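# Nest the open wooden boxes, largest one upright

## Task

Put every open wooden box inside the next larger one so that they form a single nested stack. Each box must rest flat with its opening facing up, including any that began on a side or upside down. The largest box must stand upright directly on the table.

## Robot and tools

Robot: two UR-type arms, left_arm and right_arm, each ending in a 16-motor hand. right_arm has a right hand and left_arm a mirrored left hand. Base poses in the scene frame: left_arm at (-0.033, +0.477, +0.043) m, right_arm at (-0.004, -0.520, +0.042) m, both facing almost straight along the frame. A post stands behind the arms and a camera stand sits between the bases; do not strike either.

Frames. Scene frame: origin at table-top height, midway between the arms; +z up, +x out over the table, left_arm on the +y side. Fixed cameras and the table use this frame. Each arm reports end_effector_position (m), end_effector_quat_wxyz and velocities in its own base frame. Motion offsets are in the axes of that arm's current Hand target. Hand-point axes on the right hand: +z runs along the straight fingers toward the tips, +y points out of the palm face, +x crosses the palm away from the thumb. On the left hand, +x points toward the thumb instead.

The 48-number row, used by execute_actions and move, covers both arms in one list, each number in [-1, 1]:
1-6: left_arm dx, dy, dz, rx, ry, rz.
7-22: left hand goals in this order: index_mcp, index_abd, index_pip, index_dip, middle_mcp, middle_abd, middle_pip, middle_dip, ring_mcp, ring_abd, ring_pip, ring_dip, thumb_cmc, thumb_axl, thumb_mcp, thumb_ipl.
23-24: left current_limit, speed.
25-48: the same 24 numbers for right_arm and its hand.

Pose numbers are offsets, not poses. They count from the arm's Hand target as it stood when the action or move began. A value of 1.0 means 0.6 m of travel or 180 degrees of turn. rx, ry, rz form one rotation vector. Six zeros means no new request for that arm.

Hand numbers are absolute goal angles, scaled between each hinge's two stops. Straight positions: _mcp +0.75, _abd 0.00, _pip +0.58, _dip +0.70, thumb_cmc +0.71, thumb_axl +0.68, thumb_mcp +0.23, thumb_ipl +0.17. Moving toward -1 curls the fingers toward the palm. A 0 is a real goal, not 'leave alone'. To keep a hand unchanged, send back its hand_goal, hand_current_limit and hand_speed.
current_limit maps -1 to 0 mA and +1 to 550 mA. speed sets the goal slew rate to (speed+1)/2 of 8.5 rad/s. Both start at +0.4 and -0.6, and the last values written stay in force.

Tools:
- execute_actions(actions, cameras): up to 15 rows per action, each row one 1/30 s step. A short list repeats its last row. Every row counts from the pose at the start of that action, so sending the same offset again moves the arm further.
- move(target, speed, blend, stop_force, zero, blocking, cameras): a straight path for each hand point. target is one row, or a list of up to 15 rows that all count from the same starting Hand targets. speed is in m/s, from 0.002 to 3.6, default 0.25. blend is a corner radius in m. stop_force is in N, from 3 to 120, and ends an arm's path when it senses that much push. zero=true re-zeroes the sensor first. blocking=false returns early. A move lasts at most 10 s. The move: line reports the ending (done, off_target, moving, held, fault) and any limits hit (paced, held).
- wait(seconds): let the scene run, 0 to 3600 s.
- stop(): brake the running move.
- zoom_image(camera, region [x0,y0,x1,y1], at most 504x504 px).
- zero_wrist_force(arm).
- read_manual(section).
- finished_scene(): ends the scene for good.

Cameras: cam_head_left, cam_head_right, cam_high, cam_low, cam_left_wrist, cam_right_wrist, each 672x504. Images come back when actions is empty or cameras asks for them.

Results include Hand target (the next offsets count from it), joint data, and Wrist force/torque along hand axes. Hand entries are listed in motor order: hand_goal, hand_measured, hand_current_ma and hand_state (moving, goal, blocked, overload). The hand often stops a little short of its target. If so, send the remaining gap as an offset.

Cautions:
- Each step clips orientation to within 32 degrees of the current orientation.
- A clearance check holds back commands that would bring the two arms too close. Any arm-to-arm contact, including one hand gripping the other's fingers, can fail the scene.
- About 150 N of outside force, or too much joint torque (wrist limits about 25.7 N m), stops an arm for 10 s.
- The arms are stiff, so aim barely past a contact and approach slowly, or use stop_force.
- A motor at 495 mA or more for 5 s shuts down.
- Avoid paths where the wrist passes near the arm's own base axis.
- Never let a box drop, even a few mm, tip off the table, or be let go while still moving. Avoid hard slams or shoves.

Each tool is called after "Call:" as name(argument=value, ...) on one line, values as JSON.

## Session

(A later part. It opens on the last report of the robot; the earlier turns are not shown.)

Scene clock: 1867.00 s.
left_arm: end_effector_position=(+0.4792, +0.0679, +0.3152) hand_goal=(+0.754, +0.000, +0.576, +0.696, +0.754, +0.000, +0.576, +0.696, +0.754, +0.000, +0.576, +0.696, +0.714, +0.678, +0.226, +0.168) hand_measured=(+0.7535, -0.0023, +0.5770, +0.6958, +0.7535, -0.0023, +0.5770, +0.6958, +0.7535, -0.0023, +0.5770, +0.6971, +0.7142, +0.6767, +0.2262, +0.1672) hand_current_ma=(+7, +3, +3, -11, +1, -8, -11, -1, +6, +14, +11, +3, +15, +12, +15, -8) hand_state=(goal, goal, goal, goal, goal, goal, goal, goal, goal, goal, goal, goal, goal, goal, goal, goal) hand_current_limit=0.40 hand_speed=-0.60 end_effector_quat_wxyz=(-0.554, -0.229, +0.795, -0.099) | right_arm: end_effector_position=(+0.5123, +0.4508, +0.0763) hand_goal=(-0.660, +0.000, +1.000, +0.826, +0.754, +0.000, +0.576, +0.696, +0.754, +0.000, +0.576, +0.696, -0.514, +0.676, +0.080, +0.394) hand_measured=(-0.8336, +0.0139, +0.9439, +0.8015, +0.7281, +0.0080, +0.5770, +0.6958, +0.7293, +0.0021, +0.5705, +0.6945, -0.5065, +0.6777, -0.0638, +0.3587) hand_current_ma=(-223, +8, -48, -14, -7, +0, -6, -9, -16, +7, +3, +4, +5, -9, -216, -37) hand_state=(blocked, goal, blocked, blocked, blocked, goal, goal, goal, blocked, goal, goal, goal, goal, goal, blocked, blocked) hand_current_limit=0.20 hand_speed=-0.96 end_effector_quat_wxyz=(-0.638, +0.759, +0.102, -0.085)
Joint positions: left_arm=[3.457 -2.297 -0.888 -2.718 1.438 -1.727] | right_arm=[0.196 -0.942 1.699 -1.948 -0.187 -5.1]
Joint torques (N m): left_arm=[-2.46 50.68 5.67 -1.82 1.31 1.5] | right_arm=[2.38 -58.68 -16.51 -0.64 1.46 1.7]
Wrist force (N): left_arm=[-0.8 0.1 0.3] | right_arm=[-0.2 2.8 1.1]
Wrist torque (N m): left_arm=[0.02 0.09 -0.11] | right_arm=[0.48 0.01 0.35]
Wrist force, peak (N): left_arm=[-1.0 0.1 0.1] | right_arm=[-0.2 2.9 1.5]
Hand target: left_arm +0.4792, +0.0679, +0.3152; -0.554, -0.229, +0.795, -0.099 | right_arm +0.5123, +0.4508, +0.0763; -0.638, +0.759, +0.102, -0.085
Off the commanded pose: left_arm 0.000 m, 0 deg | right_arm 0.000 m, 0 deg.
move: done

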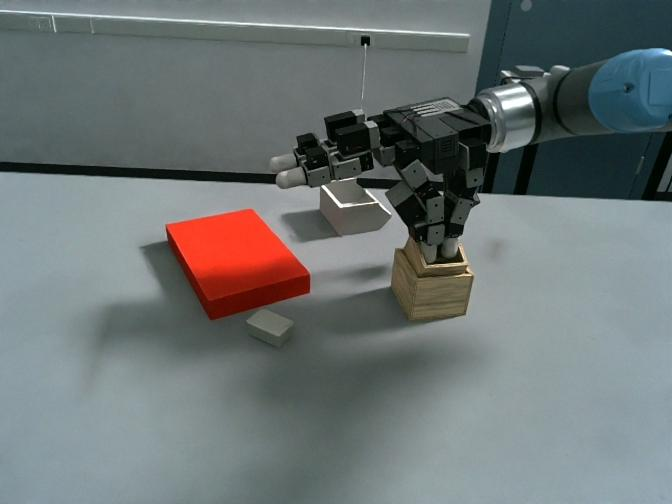

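Call:
execute_actions(actions=[], cameras=["cam_head_left","cam_head_right","cam_high","cam_low"])

Call:
zoom_image(camera="cam_head_right", region=[390, 262, 440, 310])

Call:
zoom_image(camera="cam_low", region=[385, 225, 485, 330])

Call:
zoom_image(camera="cam_high", region=[340, 165, 390, 215])

Scene clock: 1883.73 s.
left_arm: end_effector_position=(+0.4792, +0.0679, +0.3152) hand_goal=(+0.754, +0.000, +0.576, +0.696, +0.754, +0.000, +0.576, +0.696, +0.754, +0.000, +0.576, +0.696, +0.714, +0.678, +0.226, +0.168) hand_measured=(+0.7535, -0.0023, +0.5770, +0.6958, +0.7535, -0.0023, +0.5757, +0.6958, +0.7535, -0.0023, +0.5757, +0.6958, +0.7142, +0.6767, +0.2262, +0.1672) hand_current_ma=(-7, -17, -5, -22, -4, -3, -14, -2, +3, +2, +5, +3, +22, -7, +1, +11) hand_state=(goal, goal, goal, goal, goal, goal, goal, goal, goal, goal, goal, goal, goal, goal, goal, goal) hand_current_limit=0.40 hand_speed=-0.60 end_effector_quat_wxyz=(-0.554, -0.229, +0.795, -0.099) | right_arm: end_effector_position=(+0.5123, +0.4508, +0.0763) hand_goal=(-0.660, +0.000, +1.000, +0.826, +0.754, +0.000, +0.576, +0.696, +0.754, +0.000, +0.576, +0.696, -0.514, +0.676, +0.080, +0.394) hand_measured=(-0.8336, +0.0139, +0.9439, +0.8015, +0.7281, +0.0065, +0.5770, +0.6958, +0.7293, +0.0021, +0.5705, +0.6945, -0.5065, +0.6777, -0.0638, +0.3596) hand_current_ma=(-227, +8, -49, -16, -11, -1, -3, -7, -20, +5, +6, +5, +7, -8, -218, -37) hand_state=(blocked, goal, blocked, blocked, blocked, goal, goal, goal, blocked, goal, goal, goal, goal, goal, blocked, blocked) hand_current_limit=0.20 hand_speed=-0.96 end_effector_quat_wxyz=(-0.638, +0.759, +0.102, -0.085)
Joint positions: left_arm=[3.457 -2.297 -0.888 -2.718 1.438 -1.727] | right_arm=[0.196 -0.942 1.699 -1.948 -0.187 -5.1]
Joint velocities: within noise
Joint torques (N m): left_arm=[-3.25 50.53 5.66 -2.03 1.4 1.59] | right_arm=[7.62 -59.16 -21.29 -0.69 2.98 -0.34]
Wrist force (N): left_arm=[-0.7 0.1 0.0] | right_arm=[-0.2 2.6 1.2]
Wrist torque (N m): left_arm=[0.04 0.07 -0.10] | right_arm=[0.45 0.00 0.35]
Wrist force, peak (N): left_arm=[-0.9 -0.1 0.0] | right_arm=[-0.2 3.0 1.2]
Hand target: left_arm +0.4792, +0.0679, +0.3152; -0.554, -0.229, +0.795, -0.099 | right_arm +0.5123, +0.4508, +0.0763; -0.638, +0.759, +0.102, -0.085
Off the commanded pose: left_arm 0.000 m, 0 deg | right_arm 0.000 m, 0 deg.
Images, in order (width x height): cam_head_left 672x504, cam_head_right 672x504, cam_high 672x504, cam_low 672x504.

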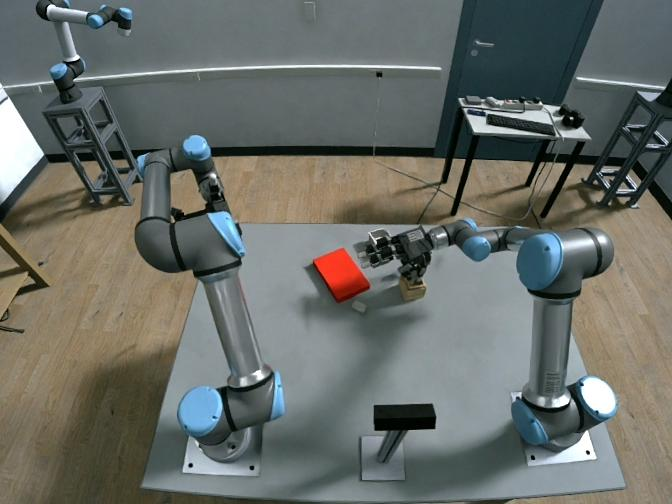

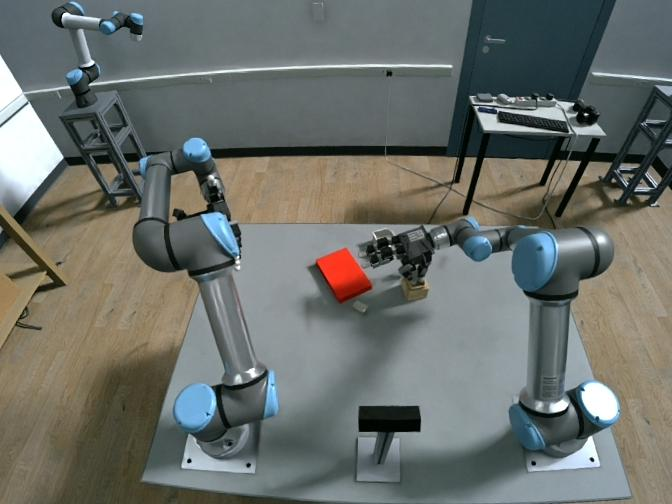

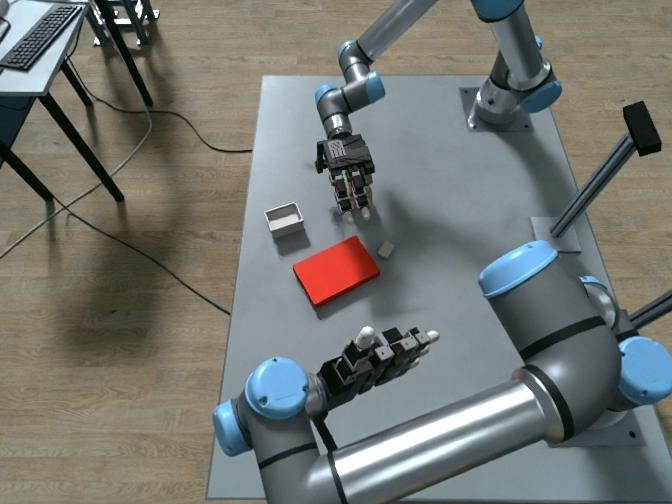

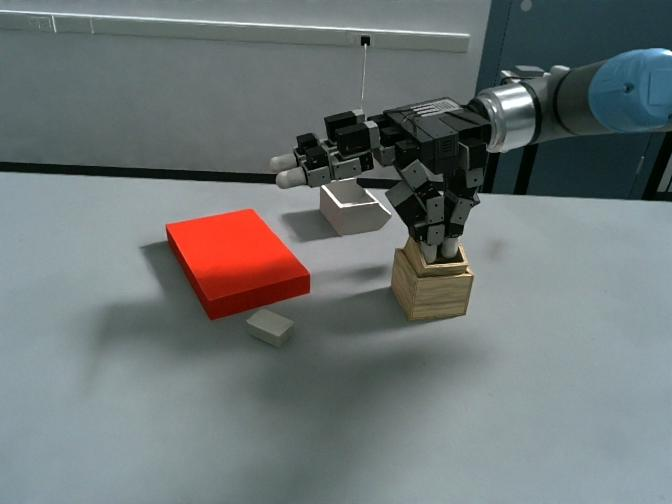

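Scaled by 10.080.

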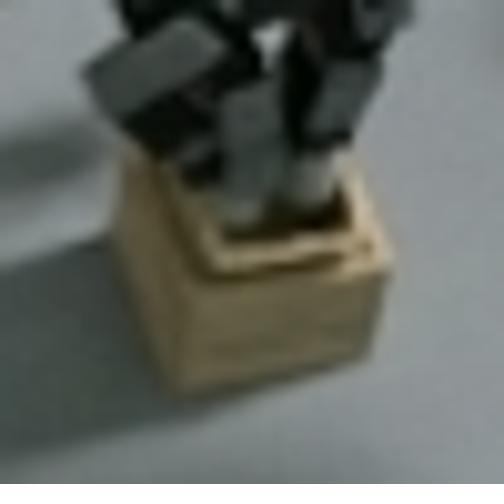

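Scaled by 4.800.

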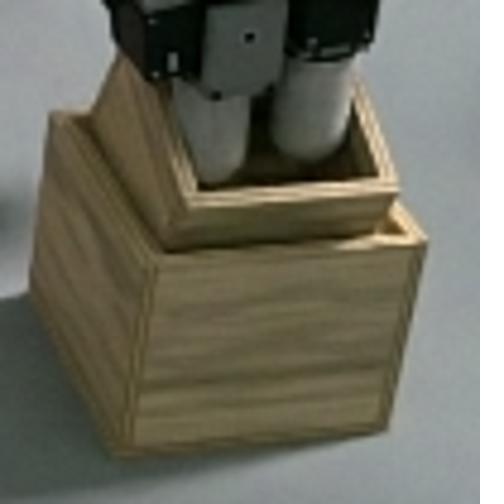

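Scaled by 10.080.

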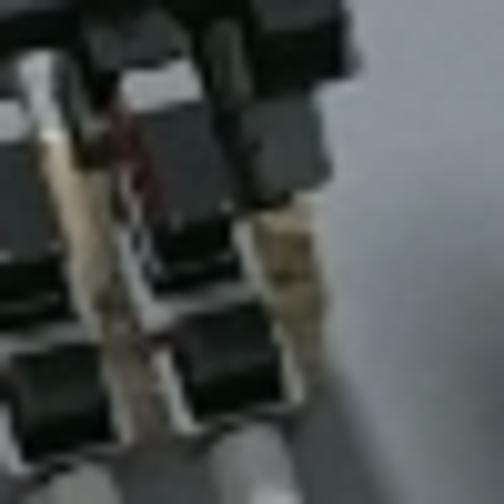

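Call:
move(target=[0,0,0,0,0,0,0.754,0,0.576,0.696,0.754,0,0.576,0.696,0.754,0,0.576,0.696,0.714,0.678,0.226,0.168,0.4,-0.6,0,-0.05254,-0.00928,0,0,0,-0.66,0,1.0,0.826,0.754,0,0.576,0.696,0.754,0,0.576,0.696,-0.514,0.6766,0.08,0.3946,0.2,-0.96], speed=0.03, cameras=["cam_low","cam_high","cam_head_right"])

Call:
zoom_image(camera="cam_low", region=[375, 195, 495, 325])

Call:
zoom_image(camera="cam_head_right", region=[390, 262, 440, 310])

Scene clock: 1923.07 s.
left_arm: end_effector_position=(+0.4792, +0.0679, +0.3152) hand_goal=(+0.754, +0.000, +0.576, +0.696, +0.754, +0.000, +0.576, +0.696, +0.754, +0.000, +0.576, +0.696, +0.714, +0.678, +0.226, +0.168) hand_measured=(+0.7535, -0.0037, +0.5770, +0.6958, +0.7523, -0.0023, +0.5770, +0.6958, +0.7535, -0.0023, +0.5770, +0.6958, +0.7142, +0.6777, +0.2262, +0.1672) hand_current_ma=(+2, +3, +17, -14, +19, -17, -4, -2, -8, -5, +12, -6, +3, -4, -1, -7) hand_state=(goal, goal, goal, goal, goal, goal, goal, goal, goal, goal, goal, goal, goal, goal, goal, goal) hand_current_limit=0.40 hand_speed=-0.60 end_effector_quat_wxyz=(-0.554, -0.229, +0.795, -0.099) | right_arm: end_effector_position=(+0.5123, +0.4508, +0.1085) hand_goal=(-0.660, +0.000, +1.000, +0.826, +0.754, +0.000, +0.576, +0.696, +0.754, +0.000, +0.576, +0.696, -0.514, +0.676, +0.080, +0.394) hand_measured=(-0.8336, +0.0124, +0.9439, +0.8015, +0.7281, +0.0080, +0.5770, +0.6958, +0.7293, +0.0036, +0.5705, +0.6945, -0.5102, +0.6777, -0.0638, +0.3596) hand_current_ma=(-222, +7, -48, -19, -13, +0, -9, -7, -23, +6, +1, +5, +5, -13, -219, -40) hand_state=(blocked, goal, blocked, blocked, blocked, goal, goal, goal, blocked, goal, goal, goal, goal, goal, blocked, blocked) hand_current_limit=0.20 hand_speed=-0.96 end_effector_quat_wxyz=(-0.638, +0.759, +0.102, -0.085)
Joint positions: left_arm=[3.457 -2.297 -0.888 -2.718 1.438 -1.727] | right_arm=[0.196 -0.993 1.682 -1.88 -0.187 -5.101]
Joint torques (N m): left_arm=[-2.59 50.22 6.17 -2.05 1.4 1.25] | right_arm=[-6.17 -39.63 -16.08 -3.1 1.19 -1.41]
Wrist force (N): left_arm=[-0.8 0.0 0.3] | right_arm=[0.3 3.0 1.2]
Wrist torque (N m): left_arm=[0.01 0.09 -0.11] | right_arm=[0.48 -0.04 0.50]
Wrist force, peak (N): left_arm=[-1.0 -0.1 0.0] | right_arm=[0.3 3.5 1.4]
Hand target: left_arm +0.4792, +0.0679, +0.3152; -0.554, -0.229, +0.795, -0.099 | right_arm +0.5123, +0.4508, +0.1083; -0.638, +0.759, +0.102, -0.085
Off the commanded pose: left_arm 0.000 m, 0 deg | right_arm 0.000 m, 0 deg.
move: done
Images, in order (width x height): cam_head_right 672x504, cam_high 672x504, cam_low 672x504.

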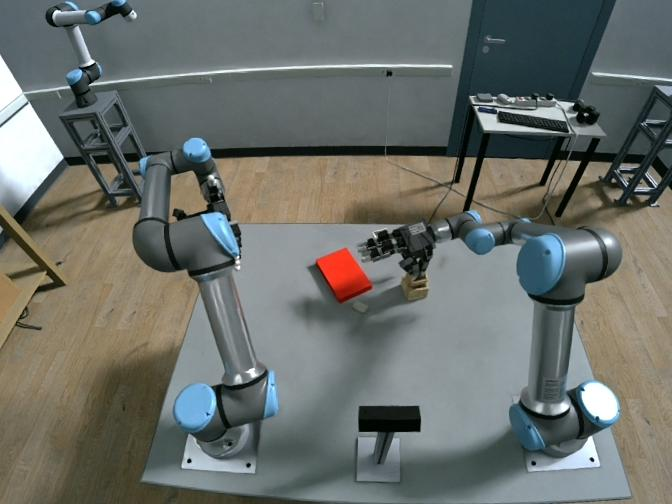

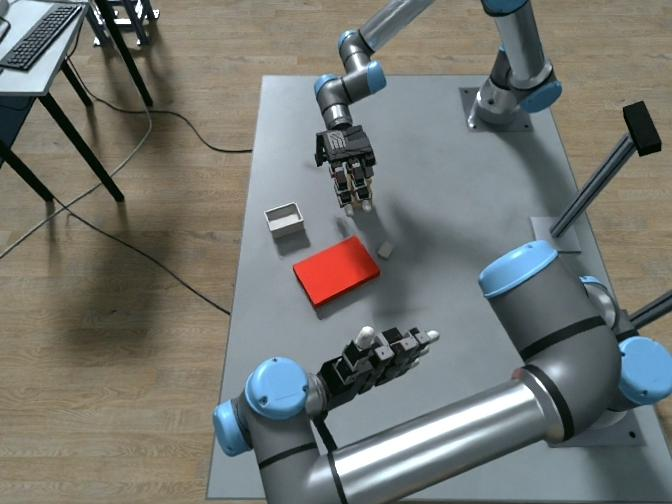

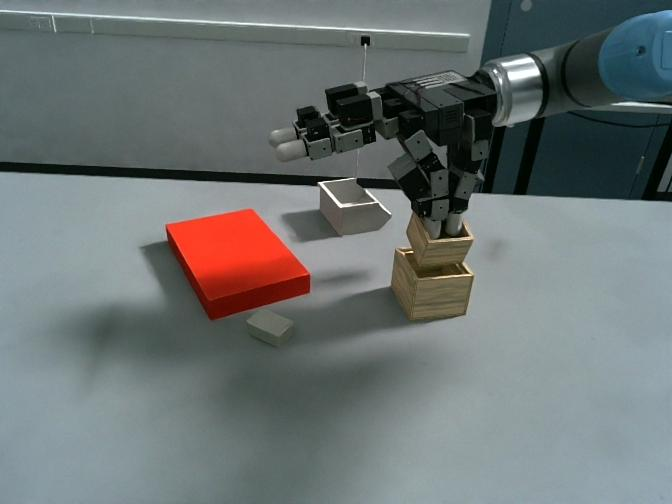

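Scaled by 3.877.

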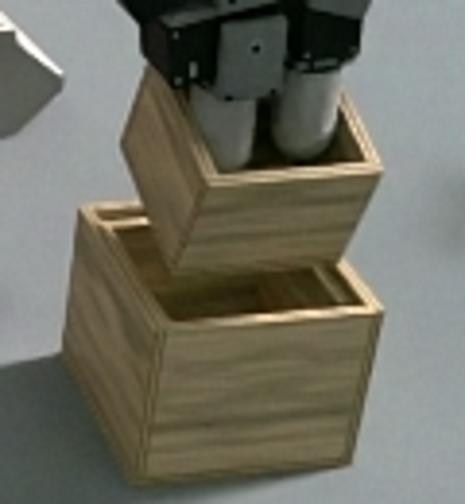

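Scaled by 10.080.

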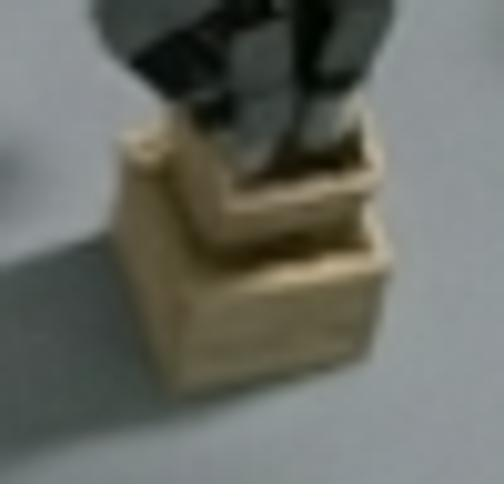

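Call:
move(target=[0,0,0,0,0,0,0.754,0,0.576,0.696,0.754,0,0.576,0.696,0.754,0,0.576,0.696,0.714,0.678,0.226,0.168,0.4,-0.6,-0.2082,-0.0104,0.0589,0,0,0,-0.66,0,1.0,0.826,0.754,0,0.576,0.696,0.754,0,0.576,0.696,-0.514,0.6766,0.08,0.3946,0.2,-0.96], speed=0.1, cameras=["cam_low","cam_high","cam_head_right"])

Call:
zoom_image(camera="cam_low", region=[375, 195, 555, 375])

Scene clock: 1938.97 s.
left_arm: end_effector_position=(+0.4792, +0.0679, +0.3152) hand_goal=(+0.754, +0.000, +0.576, +0.696, +0.754, +0.000, +0.576, +0.696, +0.754, +0.000, +0.576, +0.696, +0.714, +0.678, +0.226, +0.168) hand_measured=(+0.7535, -0.0023, +0.5770, +0.6958, +0.7535, -0.0023, +0.5770, +0.6958, +0.7535, -0.0023, +0.5770, +0.6958, +0.7142, +0.6777, +0.2262, +0.1672) hand_current_ma=(-2, +1, +8, -4, +3, +2, -13, -14, -11, -7, +1, -6, +24, +9, +6, +9) hand_state=(goal, goal, goal, goal, goal, goal, goal, goal, goal, goal, goal, goal, goal, goal, goal, goal) hand_current_limit=0.40 hand_speed=-0.60 end_effector_quat_wxyz=(-0.554, -0.229, +0.795, -0.099) | right_arm: end_effector_position=(+0.3823, +0.4526, +0.1082) hand_goal=(-0.660, +0.000, +1.000, +0.826, +0.754, +0.000, +0.576, +0.696, +0.754, +0.000, +0.576, +0.696, -0.514, +0.676, +0.080, +0.394) hand_measured=(-0.8336, +0.0124, +0.9427, +0.8015, +0.7281, +0.0051, +0.5770, +0.6958, +0.7293, +0.0007, +0.5705, +0.6945, -0.5115, +0.6767, -0.0638, +0.3587) hand_current_ma=(-222, +4, -48, -16, -10, +0, -1, -11, -20, +8, +2, +3, +3, -9, -214, -37) hand_state=(blocked, goal, blocked, blocked, blocked, goal, goal, goal, blocked, goal, goal, goal, goal, goal, blocked, blocked) hand_current_limit=0.20 hand_speed=-0.96 end_effector_quat_wxyz=(-0.638, +0.759, +0.102, -0.085)
Joint positions: left_arm=[3.457 -2.297 -0.888 -2.718 1.438 -1.727] | right_arm=[0.249 -1.159 2.075 -2.391 -0.174 -4.81]
Joint torques (N m): left_arm=[-3.08 50.12 5.67 -2.08 1.33 1.47] | right_arm=[-9.93 -38.83 -9.38 -0.61 0.6 -1.5]
Wrist force (N): left_arm=[-0.8 -0.1 0.1] | right_arm=[0.0 3.4 1.1]
Wrist torque (N m): left_arm=[0.01 0.09 -0.10] | right_arm=[0.53 0.03 0.36]
Wrist force, peak (N): left_arm=[-0.9 0.1 0.3] | right_arm=[1.1 3.6 1.3]
Hand target: left_arm +0.4792, +0.0679, +0.3152; -0.554, -0.229, +0.795, -0.099 | right_arm +0.3823, +0.4525, +0.1082; -0.638, +0.759, +0.102, -0.085
Off the commanded pose: left_arm 0.000 m, 0 deg | right_arm 0.000 m, 0 deg.
move: done
Images, in order (width x height): cam_head_right 672x504, cam_high 672x504, cam_low 672x504.

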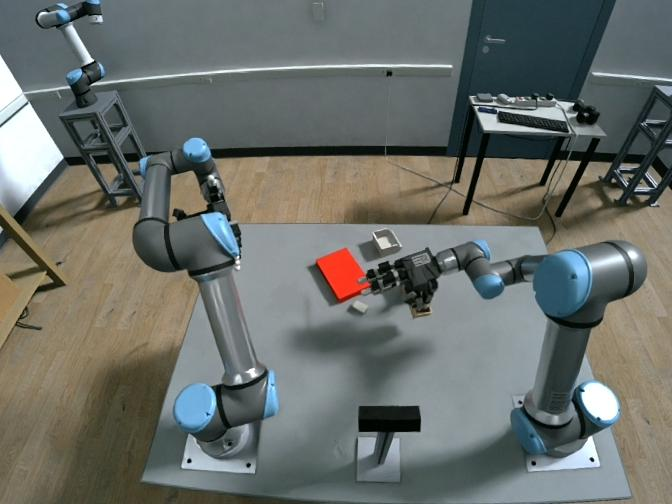

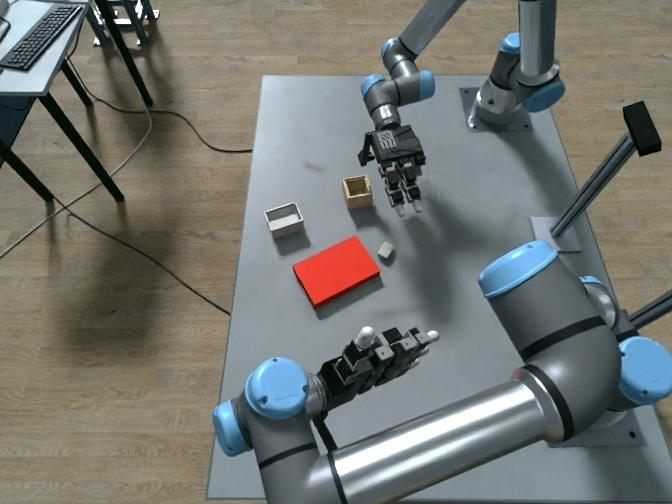

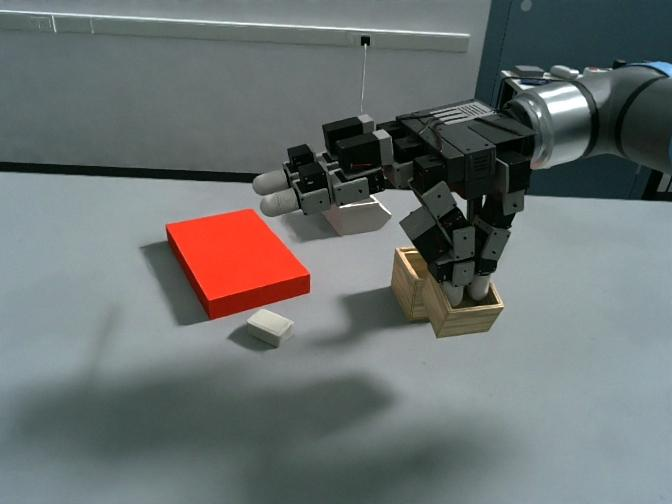

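Scaled by 2.800.

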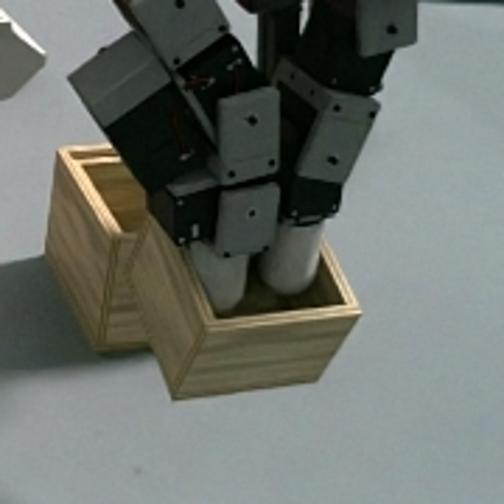

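Call:
move(target=[0,0,0,0,0,0,0.754,0,0.576,0.696,0.754,0,0.576,0.696,0.754,0,0.576,0.696,0.714,0.678,0.226,0.168,0.4,-0.6,0,0.0952,0.01682,0,0,0,-0.66,0,1.0,0.826,0.754,0,0.576,0.696,0.754,0,0.576,0.696,-0.514,0.6766,0.08,0.3946,0.2,-0.96], speed=0.05, stop_force=5)

Call:
move(target=[0,0,0,0,0,0,0.754,0,0.576,0.696,0.754,0,0.576,0.696,0.754,0,0.576,0.696,0.714,0.678,0.226,0.168,0.4,-0.6,0,0.03283,0.0058,0,0,0,-0.66,0,1.0,0.826,0.754,0,0.576,0.696,0.754,0,0.576,0.696,-0.514,0.6766,0.08,0.3946,0.2,-0.96], speed=0.006, stop_force=5, cameras=["cam_low"])

Call:
zoom_image(camera="cam_low", region=[375, 225, 555, 405])

Scene clock: 1949.53 s.
left_arm: end_effector_position=(+0.4792, +0.0679, +0.3152) hand_goal=(+0.754, +0.000, +0.576, +0.696, +0.754, +0.000, +0.576, +0.696, +0.754, +0.000, +0.576, +0.696, +0.714, +0.678, +0.226, +0.168) hand_measured=(+0.7535, -0.0023, +0.5770, +0.6971, +0.7535, -0.0037, +0.5770, +0.6958, +0.7523, -0.0023, +0.5757, +0.6958, +0.7142, +0.6777, +0.2252, +0.1681) hand_current_ma=(+6, -20, +7, -16, +5, -2, -10, -9, +5, +11, +17, +5, +5, +3, +14, +16) hand_state=(goal, goal, goal, goal, goal, goal, goal, goal, goal, goal, goal, goal, goal, goal, goal, goal) hand_current_limit=0.40 hand_speed=-0.60 end_effector_quat_wxyz=(-0.554, -0.229, +0.795, -0.099) | right_arm: end_effector_position=(+0.3824, +0.4526, +0.0538) hand_goal=(-0.660, +0.000, +1.000, +0.826, +0.754, +0.000, +0.576, +0.696, +0.754, +0.000, +0.576, +0.696, -0.514, +0.676, +0.080, +0.394) hand_measured=(-0.8336, +0.0109, +0.9427, +0.8015, +0.7269, +0.0051, +0.5770, +0.6971, +0.7293, +0.0007, +0.5705, +0.6945, -0.5102, +0.6756, -0.0638, +0.3587) hand_current_ma=(-222, +10, -53, -17, -10, +2, -6, -9, -21, +7, +3, +7, +6, -11, -217, -42) hand_state=(blocked, goal, blocked, blocked, blocked, goal, goal, goal, blocked, goal, goal, goal, goal, goal, blocked, blocked) hand_current_limit=0.20 hand_speed=-0.96 end_effector_quat_wxyz=(-0.638, +0.759, +0.102, -0.085)
Joint positions: left_arm=[3.457 -2.297 -0.888 -2.718 1.438 -1.727] | right_arm=[0.249 -1.037 2.094 -2.53 -0.174 -4.813]
Joint torques (N m): left_arm=[-3.06 51.19 5.53 -2.16 1.33 1.42] | right_arm=[3.38 -33.37 -17.29 -3.82 3.49 -1.26]
Wrist force (N): left_arm=[-0.5 0.0 0.4] | right_arm=[-0.5 1.7 1.3]
Wrist torque (N m): left_arm=[-0.01 0.06 -0.08] | right_arm=[0.22 0.14 0.40]
Wrist force, peak (N): left_arm=[-1.0 -0.2 0.3] | right_arm=[-14.1 -63.1 -20.1]
Hand target: left_arm +0.4792, +0.0679, +0.3152; -0.554, -0.229, +0.795, -0.099 | right_arm +0.3824, +0.4526, +0.0538; -0.638, +0.759, +0.102, -0.085 (not the last commanded pose)
Off the commanded pose: left_arm 0.000 m, 0 deg | right_arm 0.004 m, 0 deg.
move: contact (right_arm)

Scene clock: 1950.43 s.
left_arm: end_effector_position=(+0.4792, +0.0679, +0.3152) hand_goal=(+0.754, +0.000, +0.576, +0.696, +0.754, +0.000, +0.576, +0.696, +0.754, +0.000, +0.576, +0.696, +0.714, +0.678, +0.226, +0.168) hand_measured=(+0.7535, -0.0023, +0.5770, +0.6958, +0.7535, -0.0023, +0.5770, +0.6958, +0.7535, -0.0023, +0.5770, +0.6958, +0.7142, +0.6777, +0.2262, +0.1672) hand_current_ma=(+3, -2, +27, -17, +2, -11, -11, -2, +2, +3, +6, +10, +0, +0, +2, -4) hand_state=(goal, goal, goal, goal, goal, goal, goal, goal, goal, goal, goal, goal, goal, goal, goal, goal) hand_current_limit=0.40 hand_speed=-0.60 end_effector_quat_wxyz=(-0.554, -0.229, +0.795, -0.099) | right_arm: end_effector_position=(+0.3824, +0.4526, +0.0535) hand_goal=(-0.660, +0.000, +1.000, +0.826, +0.754, +0.000, +0.576, +0.696, +0.754, +0.000, +0.576, +0.696, -0.514, +0.676, +0.080, +0.394) hand_measured=(-0.8336, +0.0109, +0.9427, +0.8015, +0.7269, +0.0051, +0.5757, +0.6958, +0.7293, +0.0007, +0.5693, +0.6945, -0.5102, +0.6756, -0.0638, +0.3587) hand_current_ma=(-218, +6, -50, -16, -4, -2, -8, -7, -20, +8, +5, +6, +6, -7, -219, -39) hand_state=(blocked, goal, blocked, blocked, blocked, goal, goal, goal, blocked, goal, goal, goal, goal, goal, blocked, blocked) hand_current_limit=0.20 hand_speed=-0.96 end_effector_quat_wxyz=(-0.638, +0.759, +0.102, -0.085)
Joint positions: left_arm=[3.457 -2.297 -0.888 -2.718 1.438 -1.727] | right_arm=[0.249 -1.036 2.094 -2.531 -0.174 -4.813]
Joint torques (N m): left_arm=[-2.46 51.16 6.14 -2.12 1.32 1.66] | right_arm=[2.84 -48.05 -12.99 0.24 0.12 1.93]
Wrist force (N): left_arm=[-0.7 -0.2 0.2] | right_arm=[-0.8 -3.0 0.0]
Wrist torque (N m): left_arm=[-0.03 0.08 -0.10] | right_arm=[-0.42 0.27 0.07]
Wrist force, peak (N): left_arm=[-0.9 0.0 0.2] | right_arm=[-3.2 -9.6 -2.8]
Hand target: left_arm +0.4792, +0.0679, +0.3152; -0.554, -0.229, +0.795, -0.099 | right_arm +0.3824, +0.4526, +0.0535; -0.638, +0.759, +0.102, -0.085 (not the last commanded pose)
Off the commanded pose: left_arm 0.000 m, 0 deg | right_arm 0.020 m, 0 deg.
move: contact (right_arm)

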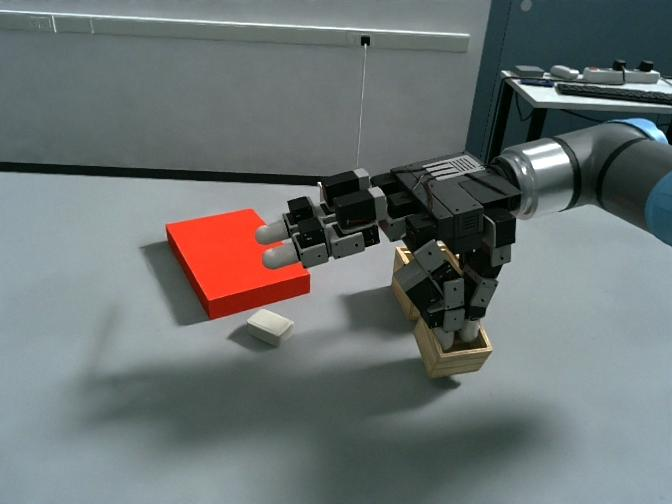

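Scaled by 2.800.

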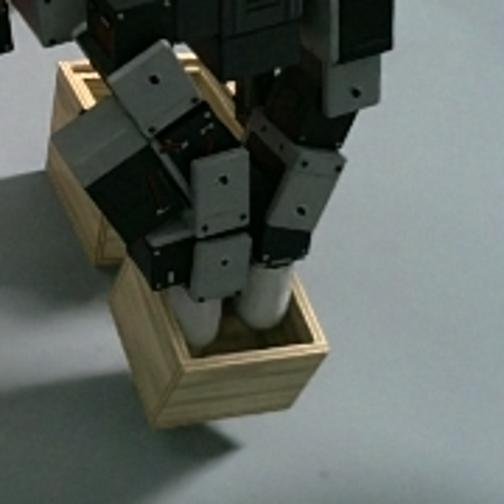

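Call:
move(target=[0,0,0,0,0,0,0.754,0,0.576,0.696,0.754,0,0.576,0.696,0.754,0,0.576,0.696,0.714,0.678,0.226,0.168,0.4,-0.6,0,-0.0657,-0.0116,0,0,0,-0.66,0,1.0,0.826,0.754,0,0.576,0.696,0.754,0,0.576,0.696,-0.514,0.6766,0.08,0.3946,0.2,-0.96], speed=0.05, cameras=["cam_low","cam_high","cam_head_left","cam_head_right"])

Call:
zoom_image(camera="cam_high", region=[320, 160, 400, 220])

Call:
zoom_image(camera="cam_low", region=[375, 225, 515, 365])

Scene clock: 1971.80 s.
left_arm: end_effector_position=(+0.4792, +0.0679, +0.3152) hand_goal=(+0.754, +0.000, +0.576, +0.696, +0.754, +0.000, +0.576, +0.696, +0.754, +0.000, +0.576, +0.696, +0.714, +0.678, +0.226, +0.168) hand_measured=(+0.7523, -0.0023, +0.5770, +0.6958, +0.7535, -0.0023, +0.5770, +0.6971, +0.7535, -0.0023, +0.5770, +0.6958, +0.7142, +0.6777, +0.2252, +0.1672) hand_current_ma=(-8, -1, +12, -6, +12, -5, -5, -8, +1, +7, +8, -14, +33, -17, -4, +18) hand_state=(goal, goal, goal, goal, goal, goal, goal, goal, goal, goal, goal, goal, goal, goal, goal, goal) hand_current_limit=0.40 hand_speed=-0.60 end_effector_quat_wxyz=(-0.554, -0.229, +0.795, -0.099) | right_arm: end_effector_position=(+0.3823, +0.4526, +0.0936) hand_goal=(-0.660, +0.000, +1.000, +0.826, +0.754, +0.000, +0.576, +0.696, +0.754, +0.000, +0.576, +0.696, -0.514, +0.676, +0.080, +0.394) hand_measured=(-0.8336, +0.0109, +0.9439, +0.8015, +0.7269, +0.0051, +0.5770, +0.6958, +0.7293, +0.0007, +0.5693, +0.6945, -0.5102, +0.6756, -0.0638, +0.3587) hand_current_ma=(-225, +6, -48, -14, -4, -4, -4, -8, -23, +4, +1, +4, +5, -10, -214, -37) hand_state=(blocked, goal, blocked, blocked, blocked, goal, goal, goal, blocked, goal, goal, goal, goal, goal, blocked, blocked) hand_current_limit=0.20 hand_speed=-0.96 end_effector_quat_wxyz=(-0.638, +0.759, +0.102, -0.085)
Joint positions: left_arm=[3.457 -2.297 -0.888 -2.718 1.438 -1.727] | right_arm=[0.249 -1.128 2.082 -2.426 -0.174 -4.813]
Joint torques (N m): left_arm=[-2.51 50.49 6.64 -2.05 1.38 1.42] | right_arm=[-5.37 -31.28 -13.76 -3.56 1.93 -0.15]
Wrist force (N): left_arm=[-1.0 0.1 0.1] | right_arm=[-0.4 1.7 1.2]
Wrist torque (N m): left_arm=[0.04 0.11 -0.13] | right_arm=[0.23 0.13 0.43]
Wrist force, peak (N): left_arm=[-1.0 0.1 0.1] | right_arm=[-1.2 -3.4 0.0]
Hand target: left_arm +0.4792, +0.0679, +0.3152; -0.554, -0.229, +0.795, -0.099 | right_arm +0.3824, +0.4525, +0.0936; -0.638, +0.759, +0.102, -0.085
Off the commanded pose: left_arm 0.000 m, 0 deg | right_arm 0.000 m, 0 deg.
move: done
Images, in order (width x height): cam_head_left 672x504, cam_head_right 672x504, cam_high 672x504, cam_low 672x504.

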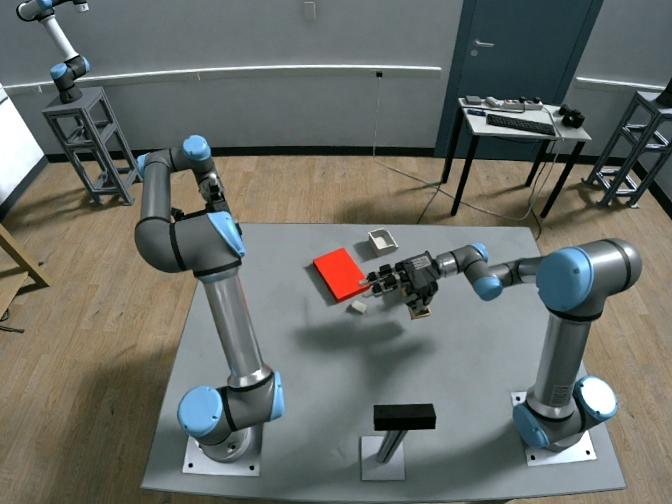

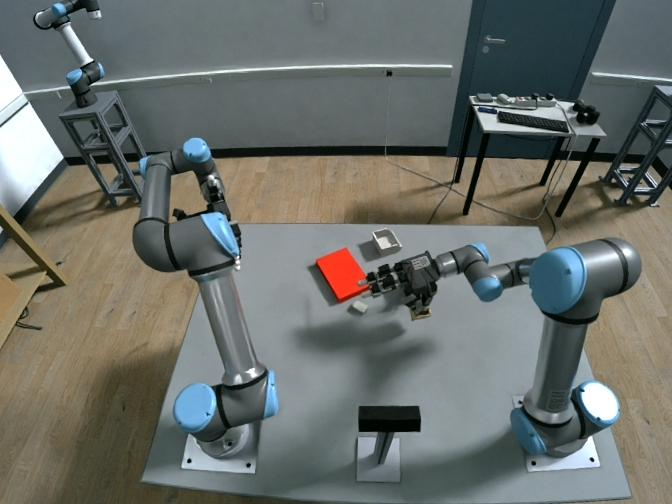

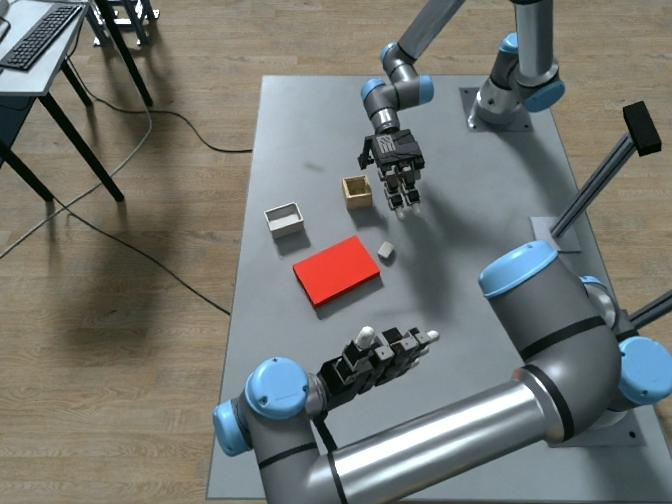

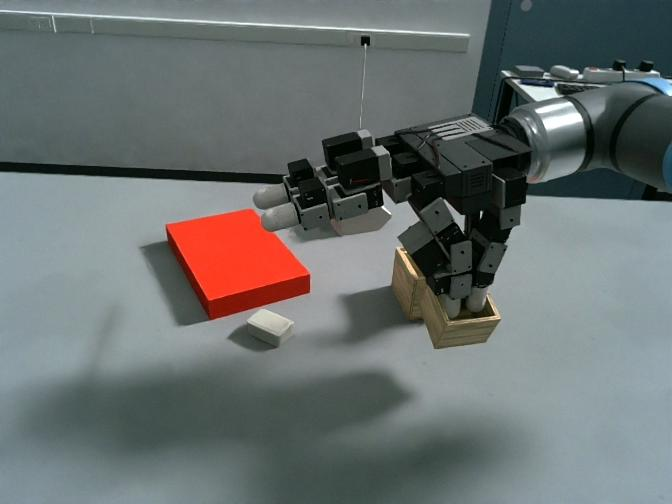

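Scaled by 6.300.

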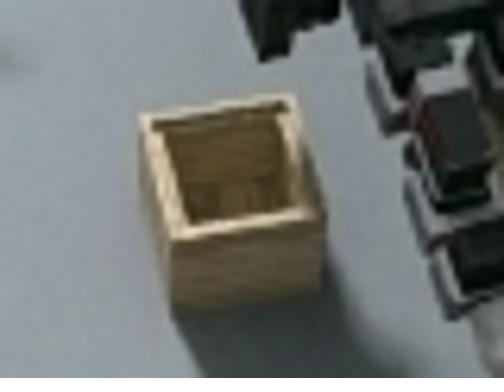

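Scaled by 3.600.

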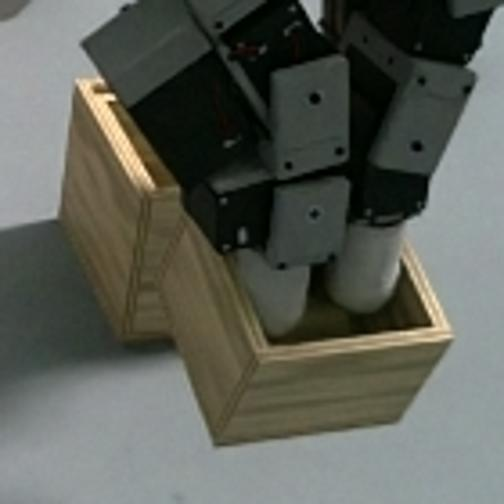

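Call:
move(target=[0,0,0,0,0,0,0.754,0,0.576,0.696,0.754,0,0.576,0.696,0.754,0,0.576,0.696,0.714,0.678,0.226,0.168,0.4,-0.6,-0.0527,0.0108,-0.0619,0,0,0,-0.66,0,1.0,0.826,0.754,0,0.576,0.696,0.754,0,0.576,0.696,-0.514,0.6766,0.08,0.3946,0.2,-0.96], speed=0.06)

Call:
move(target=[0,0,0,0,0,0,0.754,0,0.576,0.696,0.754,0,0.576,0.696,0.754,0,0.576,0.696,0.714,0.678,0.226,0.168,0.4,-0.6,0,0.0575,0.01015,0,0,0,-0.66,0,1.0,0.826,0.754,0,0.576,0.696,0.754,0,0.576,0.696,-0.514,0.6766,0.08,0.3946,0.2,-0.96], speed=0.02, stop_force=4, cameras=["cam_low","cam_high","cam_head_right"])

Call:
zoom_image(camera="cam_high", region=[320, 130, 440, 220])

Scene clock: 1984.90 s.
left_arm: end_effector_position=(+0.4792, +0.0679, +0.3152) hand_goal=(+0.754, +0.000, +0.576, +0.696, +0.754, +0.000, +0.576, +0.696, +0.754, +0.000, +0.576, +0.696, +0.714, +0.678, +0.226, +0.168) hand_measured=(+0.7535, -0.0037, +0.5770, +0.6958, +0.7535, -0.0037, +0.5770, +0.6958, +0.7535, -0.0023, +0.5770, +0.6958, +0.7142, +0.6767, +0.2262, +0.1672) hand_current_ma=(+7, +9, +6, -15, +9, -7, +1, -1, +5, -6, +6, -5, +12, +7, -1, +2) hand_state=(goal, goal, goal, goal, goal, goal, goal, goal, goal, goal, goal, goal, goal, goal, goal, goal) hand_current_limit=0.40 hand_speed=-0.60 end_effector_quat_wxyz=(-0.554, -0.229, +0.795, -0.099) | right_arm: end_effector_position=(+0.3619, +0.4078, +0.0936) hand_goal=(-0.660, +0.000, +1.000, +0.826, +0.754, +0.000, +0.576, +0.696, +0.754, +0.000, +0.576, +0.696, -0.514, +0.676, +0.080, +0.394) hand_measured=(-0.8324, +0.0109, +0.9427, +0.8015, +0.7269, +0.0051, +0.5757, +0.6958, +0.7293, +0.0007, +0.5705, +0.6945, -0.5115, +0.6746, -0.0638, +0.3587) hand_current_ma=(-222, +6, -47, -15, -4, -4, -6, -10, -18, +11, +5, +4, +5, -13, -215, -42) hand_state=(blocked, goal, blocked, blocked, blocked, goal, goal, goal, blocked, goal, goal, goal, goal, goal, blocked, blocked) hand_current_limit=0.20 hand_speed=-0.96 end_effector_quat_wxyz=(-0.638, +0.759, +0.102, -0.085)
Joint positions: left_arm=[3.457 -2.297 -0.888 -2.718 1.438 -1.727] | right_arm=[0.168 -1.259 2.136 -1.938 -0.199 -5.232]
Joint torques (N m): left_arm=[-2.6 50.63 5.86 -2.37 1.25 1.26] | right_arm=[9.05 -31.31 -7.21 -3.28 2.94 2.35]
Wrist force (N): left_arm=[-0.7 0.0 0.2] | right_arm=[-0.4 1.6 1.4]
Wrist torque (N m): left_arm=[0.02 0.08 -0.11] | right_arm=[0.21 0.07 0.28]
Wrist force, peak (N): left_arm=[-1.0 0.0 0.2] | right_arm=[-0.1 2.0 2.1]
Hand target: left_arm +0.4792, +0.0679, +0.3152; -0.554, -0.229, +0.795, -0.099 | right_arm +0.3618, +0.4078, +0.0936; -0.638, +0.759, +0.102, -0.085
Off the commanded pose: left_arm 0.000 m, 0 deg | right_arm 0.000 m, 0 deg.
move: done

Scene clock: 1987.57 s.
left_arm: end_effector_position=(+0.4792, +0.0679, +0.3152) hand_goal=(+0.754, +0.000, +0.576, +0.696, +0.754, +0.000, +0.576, +0.696, +0.754, +0.000, +0.576, +0.696, +0.714, +0.678, +0.226, +0.168) hand_measured=(+0.7535, -0.0037, +0.5770, +0.6958, +0.7535, -0.0023, +0.5770, +0.6958, +0.7535, -0.0023, +0.5757, +0.6958, +0.7142, +0.6777, +0.2252, +0.1681) hand_current_ma=(+1, -3, -1, -7, +1, -7, -4, -7, +10, +8, +21, +3, -2, -14, -8, +23) hand_state=(goal, goal, goal, goal, goal, goal, goal, goal, goal, goal, goal, goal, goal, goal, goal, goal) hand_current_limit=0.40 hand_speed=-0.60 end_effector_quat_wxyz=(-0.554, -0.229, +0.795, -0.099) | right_arm: end_effector_position=(+0.3618, +0.4079, +0.0585) hand_goal=(-0.660, +0.000, +1.000, +0.826, +0.754, +0.000, +0.576, +0.696, +0.754, +0.000, +0.576, +0.696, -0.514, +0.676, +0.080, +0.394) hand_measured=(-0.8336, +0.0109, +0.9439, +0.8015, +0.7269, +0.0065, +0.5770, +0.6958, +0.7293, +0.0007, +0.5693, +0.6945, -0.5115, +0.6746, -0.0638, +0.3587) hand_current_ma=(-222, +4, -47, -16, -8, -1, -6, -9, -18, +5, +0, +2, +4, -9, -213, -38) hand_state=(blocked, goal, blocked, blocked, blocked, goal, goal, goal, blocked, goal, goal, goal, goal, goal, blocked, blocked) hand_current_limit=0.20 hand_speed=-0.96 end_effector_quat_wxyz=(-0.638, +0.759, +0.102, -0.085)
Joint positions: left_arm=[3.457 -2.297 -0.888 -2.718 1.438 -1.727] | right_arm=[0.168 -1.181 2.158 -2.039 -0.199 -5.231]
Joint torques (N m): left_arm=[-2.42 50.18 6.5 -2.24 1.26 1.43] | right_arm=[7.87 -45.16 -16.14 0.06 2.99 -1.05]
Wrist force (N): left_arm=[-0.6 0.0 0.2] | right_arm=[-0.1 1.7 1.3]
Wrist torque (N m): left_arm=[0.02 0.07 -0.10] | right_arm=[0.22 0.05 0.30]
Wrist force, peak (N): left_arm=[-1.0 0.1 0.1] | right_arm=[-0.4 2.1 1.5]
Hand target: left_arm +0.4792, +0.0679, +0.3152; -0.554, -0.229, +0.795, -0.099 | right_arm +0.3618, +0.4079, +0.0585; -0.638, +0.759, +0.102, -0.085
Off the commanded pose: left_arm 0.000 m, 0 deg | right_arm 0.000 m, 0 deg.
move: done
Images, in order (width x height): cam_head_right 672x504, cam_high 672x504, cam_low 672x504.

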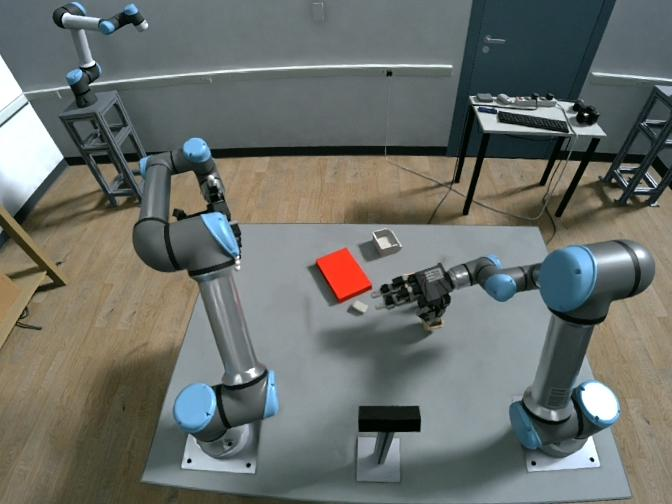

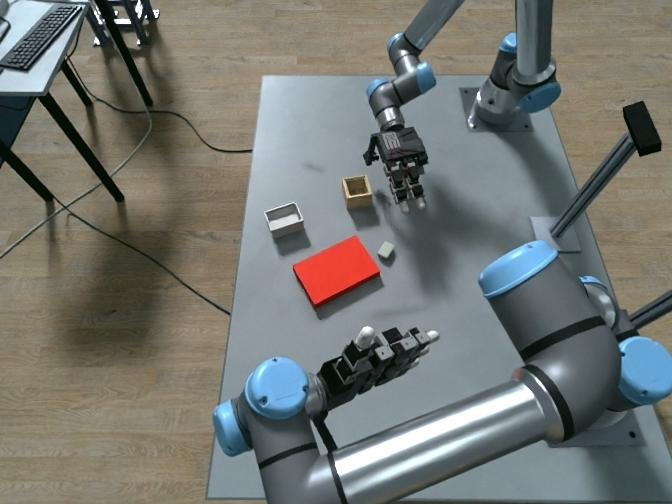

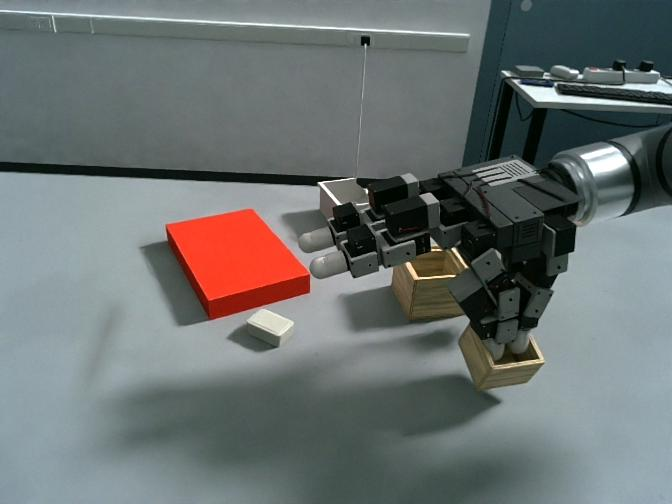

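Scaled by 4.200.

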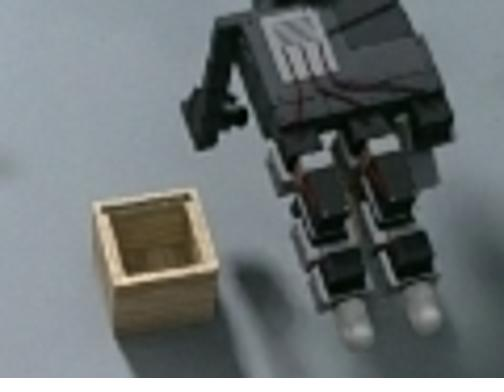

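Call:
move(target=[0,0,0,0,0,0,0.754,0,0.576,0.696,0.754,0,0.576,0.696,0.754,0,0.576,0.696,0.714,0.678,0.226,0.168,0.4,-0.6,0,0.041,0.00725,0,0,0,-0.66,0,1.0,0.826,0.754,0,0.576,0.696,0.754,0,0.576,0.696,-0.514,0.6766,0.08,0.3946,0.2,-0.96], speed=0.008, stop_force=4, cameras=["cam_low"])

Call:
zoom_image(camera="cam_low", region=[440, 290, 580, 420])

Scene clock: 1996.27 s.
left_arm: end_effector_position=(+0.4792, +0.0679, +0.3152) hand_goal=(+0.754, +0.000, +0.576, +0.696, +0.754, +0.000, +0.576, +0.696, +0.754, +0.000, +0.576, +0.696, +0.714, +0.678, +0.226, +0.168) hand_measured=(+0.7535, -0.0037, +0.5770, +0.6958, +0.7523, -0.0023, +0.5770, +0.6958, +0.7535, -0.0037, +0.5770, +0.6958, +0.7142, +0.6767, +0.2252, +0.1672) hand_current_ma=(+3, +10, +5, -1, +11, -5, -5, -3, -4, -6, +11, -7, +14, -4, -2, +21) hand_state=(goal, goal, goal, goal, goal, goal, goal, goal, goal, goal, goal, goal, goal, goal, goal, goal) hand_current_limit=0.40 hand_speed=-0.60 end_effector_quat_wxyz=(-0.554, -0.229, +0.795, -0.099) | right_arm: end_effector_position=(+0.3619, +0.4079, +0.0372) hand_goal=(-0.660, +0.000, +1.000, +0.826, +0.754, +0.000, +0.576, +0.696, +0.754, +0.000, +0.576, +0.696, -0.514, +0.676, +0.080, +0.394) hand_measured=(-0.8336, -0.0081, +0.9427, +0.8015, +0.7269, +0.0051, +0.5757, +0.6958, +0.7293, +0.0007, +0.5693, +0.6945, -0.5190, +0.6756, -0.0638, +0.3587) hand_current_ma=(-219, +4, -51, -18, -12, -4, -7, -4, -20, +8, +3, +5, +1, -9, -216, -43) hand_state=(blocked, goal, blocked, blocked, blocked, goal, goal, goal, blocked, goal, goal, goal, goal, goal, blocked, blocked) hand_current_limit=0.20 hand_speed=-0.96 end_effector_quat_wxyz=(-0.638, +0.759, +0.102, -0.085)
Joint positions: left_arm=[3.457 -2.297 -0.888 -2.718 1.438 -1.727] | right_arm=[0.168 -1.129 2.166 -2.099 -0.199 -5.231]
Joint torques (N m): left_arm=[-2.42 49.81 5.55 -2.24 1.32 1.61] | right_arm=[7.16 -46.39 -17.89 -0.01 1.7 -1.26]
Wrist force (N): left_arm=[-0.5 -0.2 0.2] | right_arm=[-0.2 1.7 1.2]
Wrist torque (N m): left_arm=[-0.02 0.06 -0.08] | right_arm=[0.24 0.07 0.29]
Wrist force, peak (N): left_arm=[-1.0 0.1 0.2] | right_arm=[-0.4 2.2 1.6]
Hand target: left_arm +0.4792, +0.0679, +0.3152; -0.554, -0.229, +0.795, -0.099 | right_arm +0.3619, +0.4079, +0.0372; -0.638, +0.759, +0.102, -0.085 (not the last commanded pose)
Off the commanded pose: left_arm 0.000 m, 0 deg | right_arm 0.004 m, 0 deg.
move: contact (right_arm)

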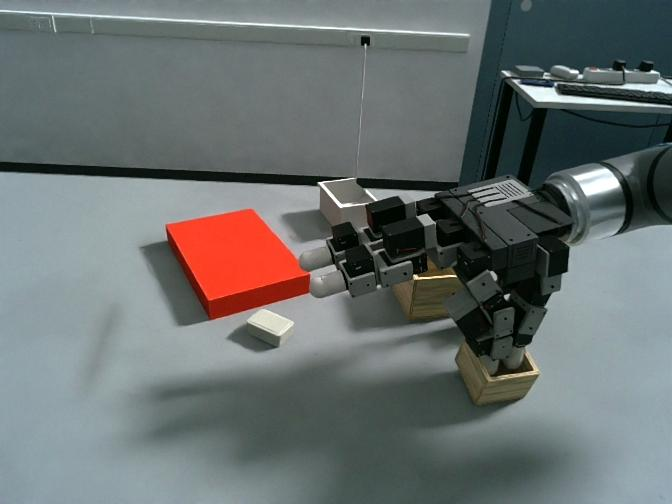

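Scaled by 3.600.

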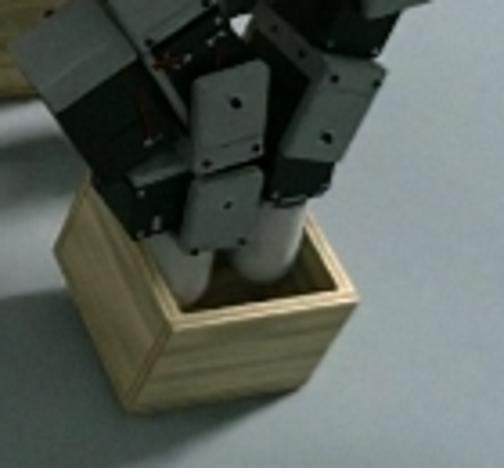

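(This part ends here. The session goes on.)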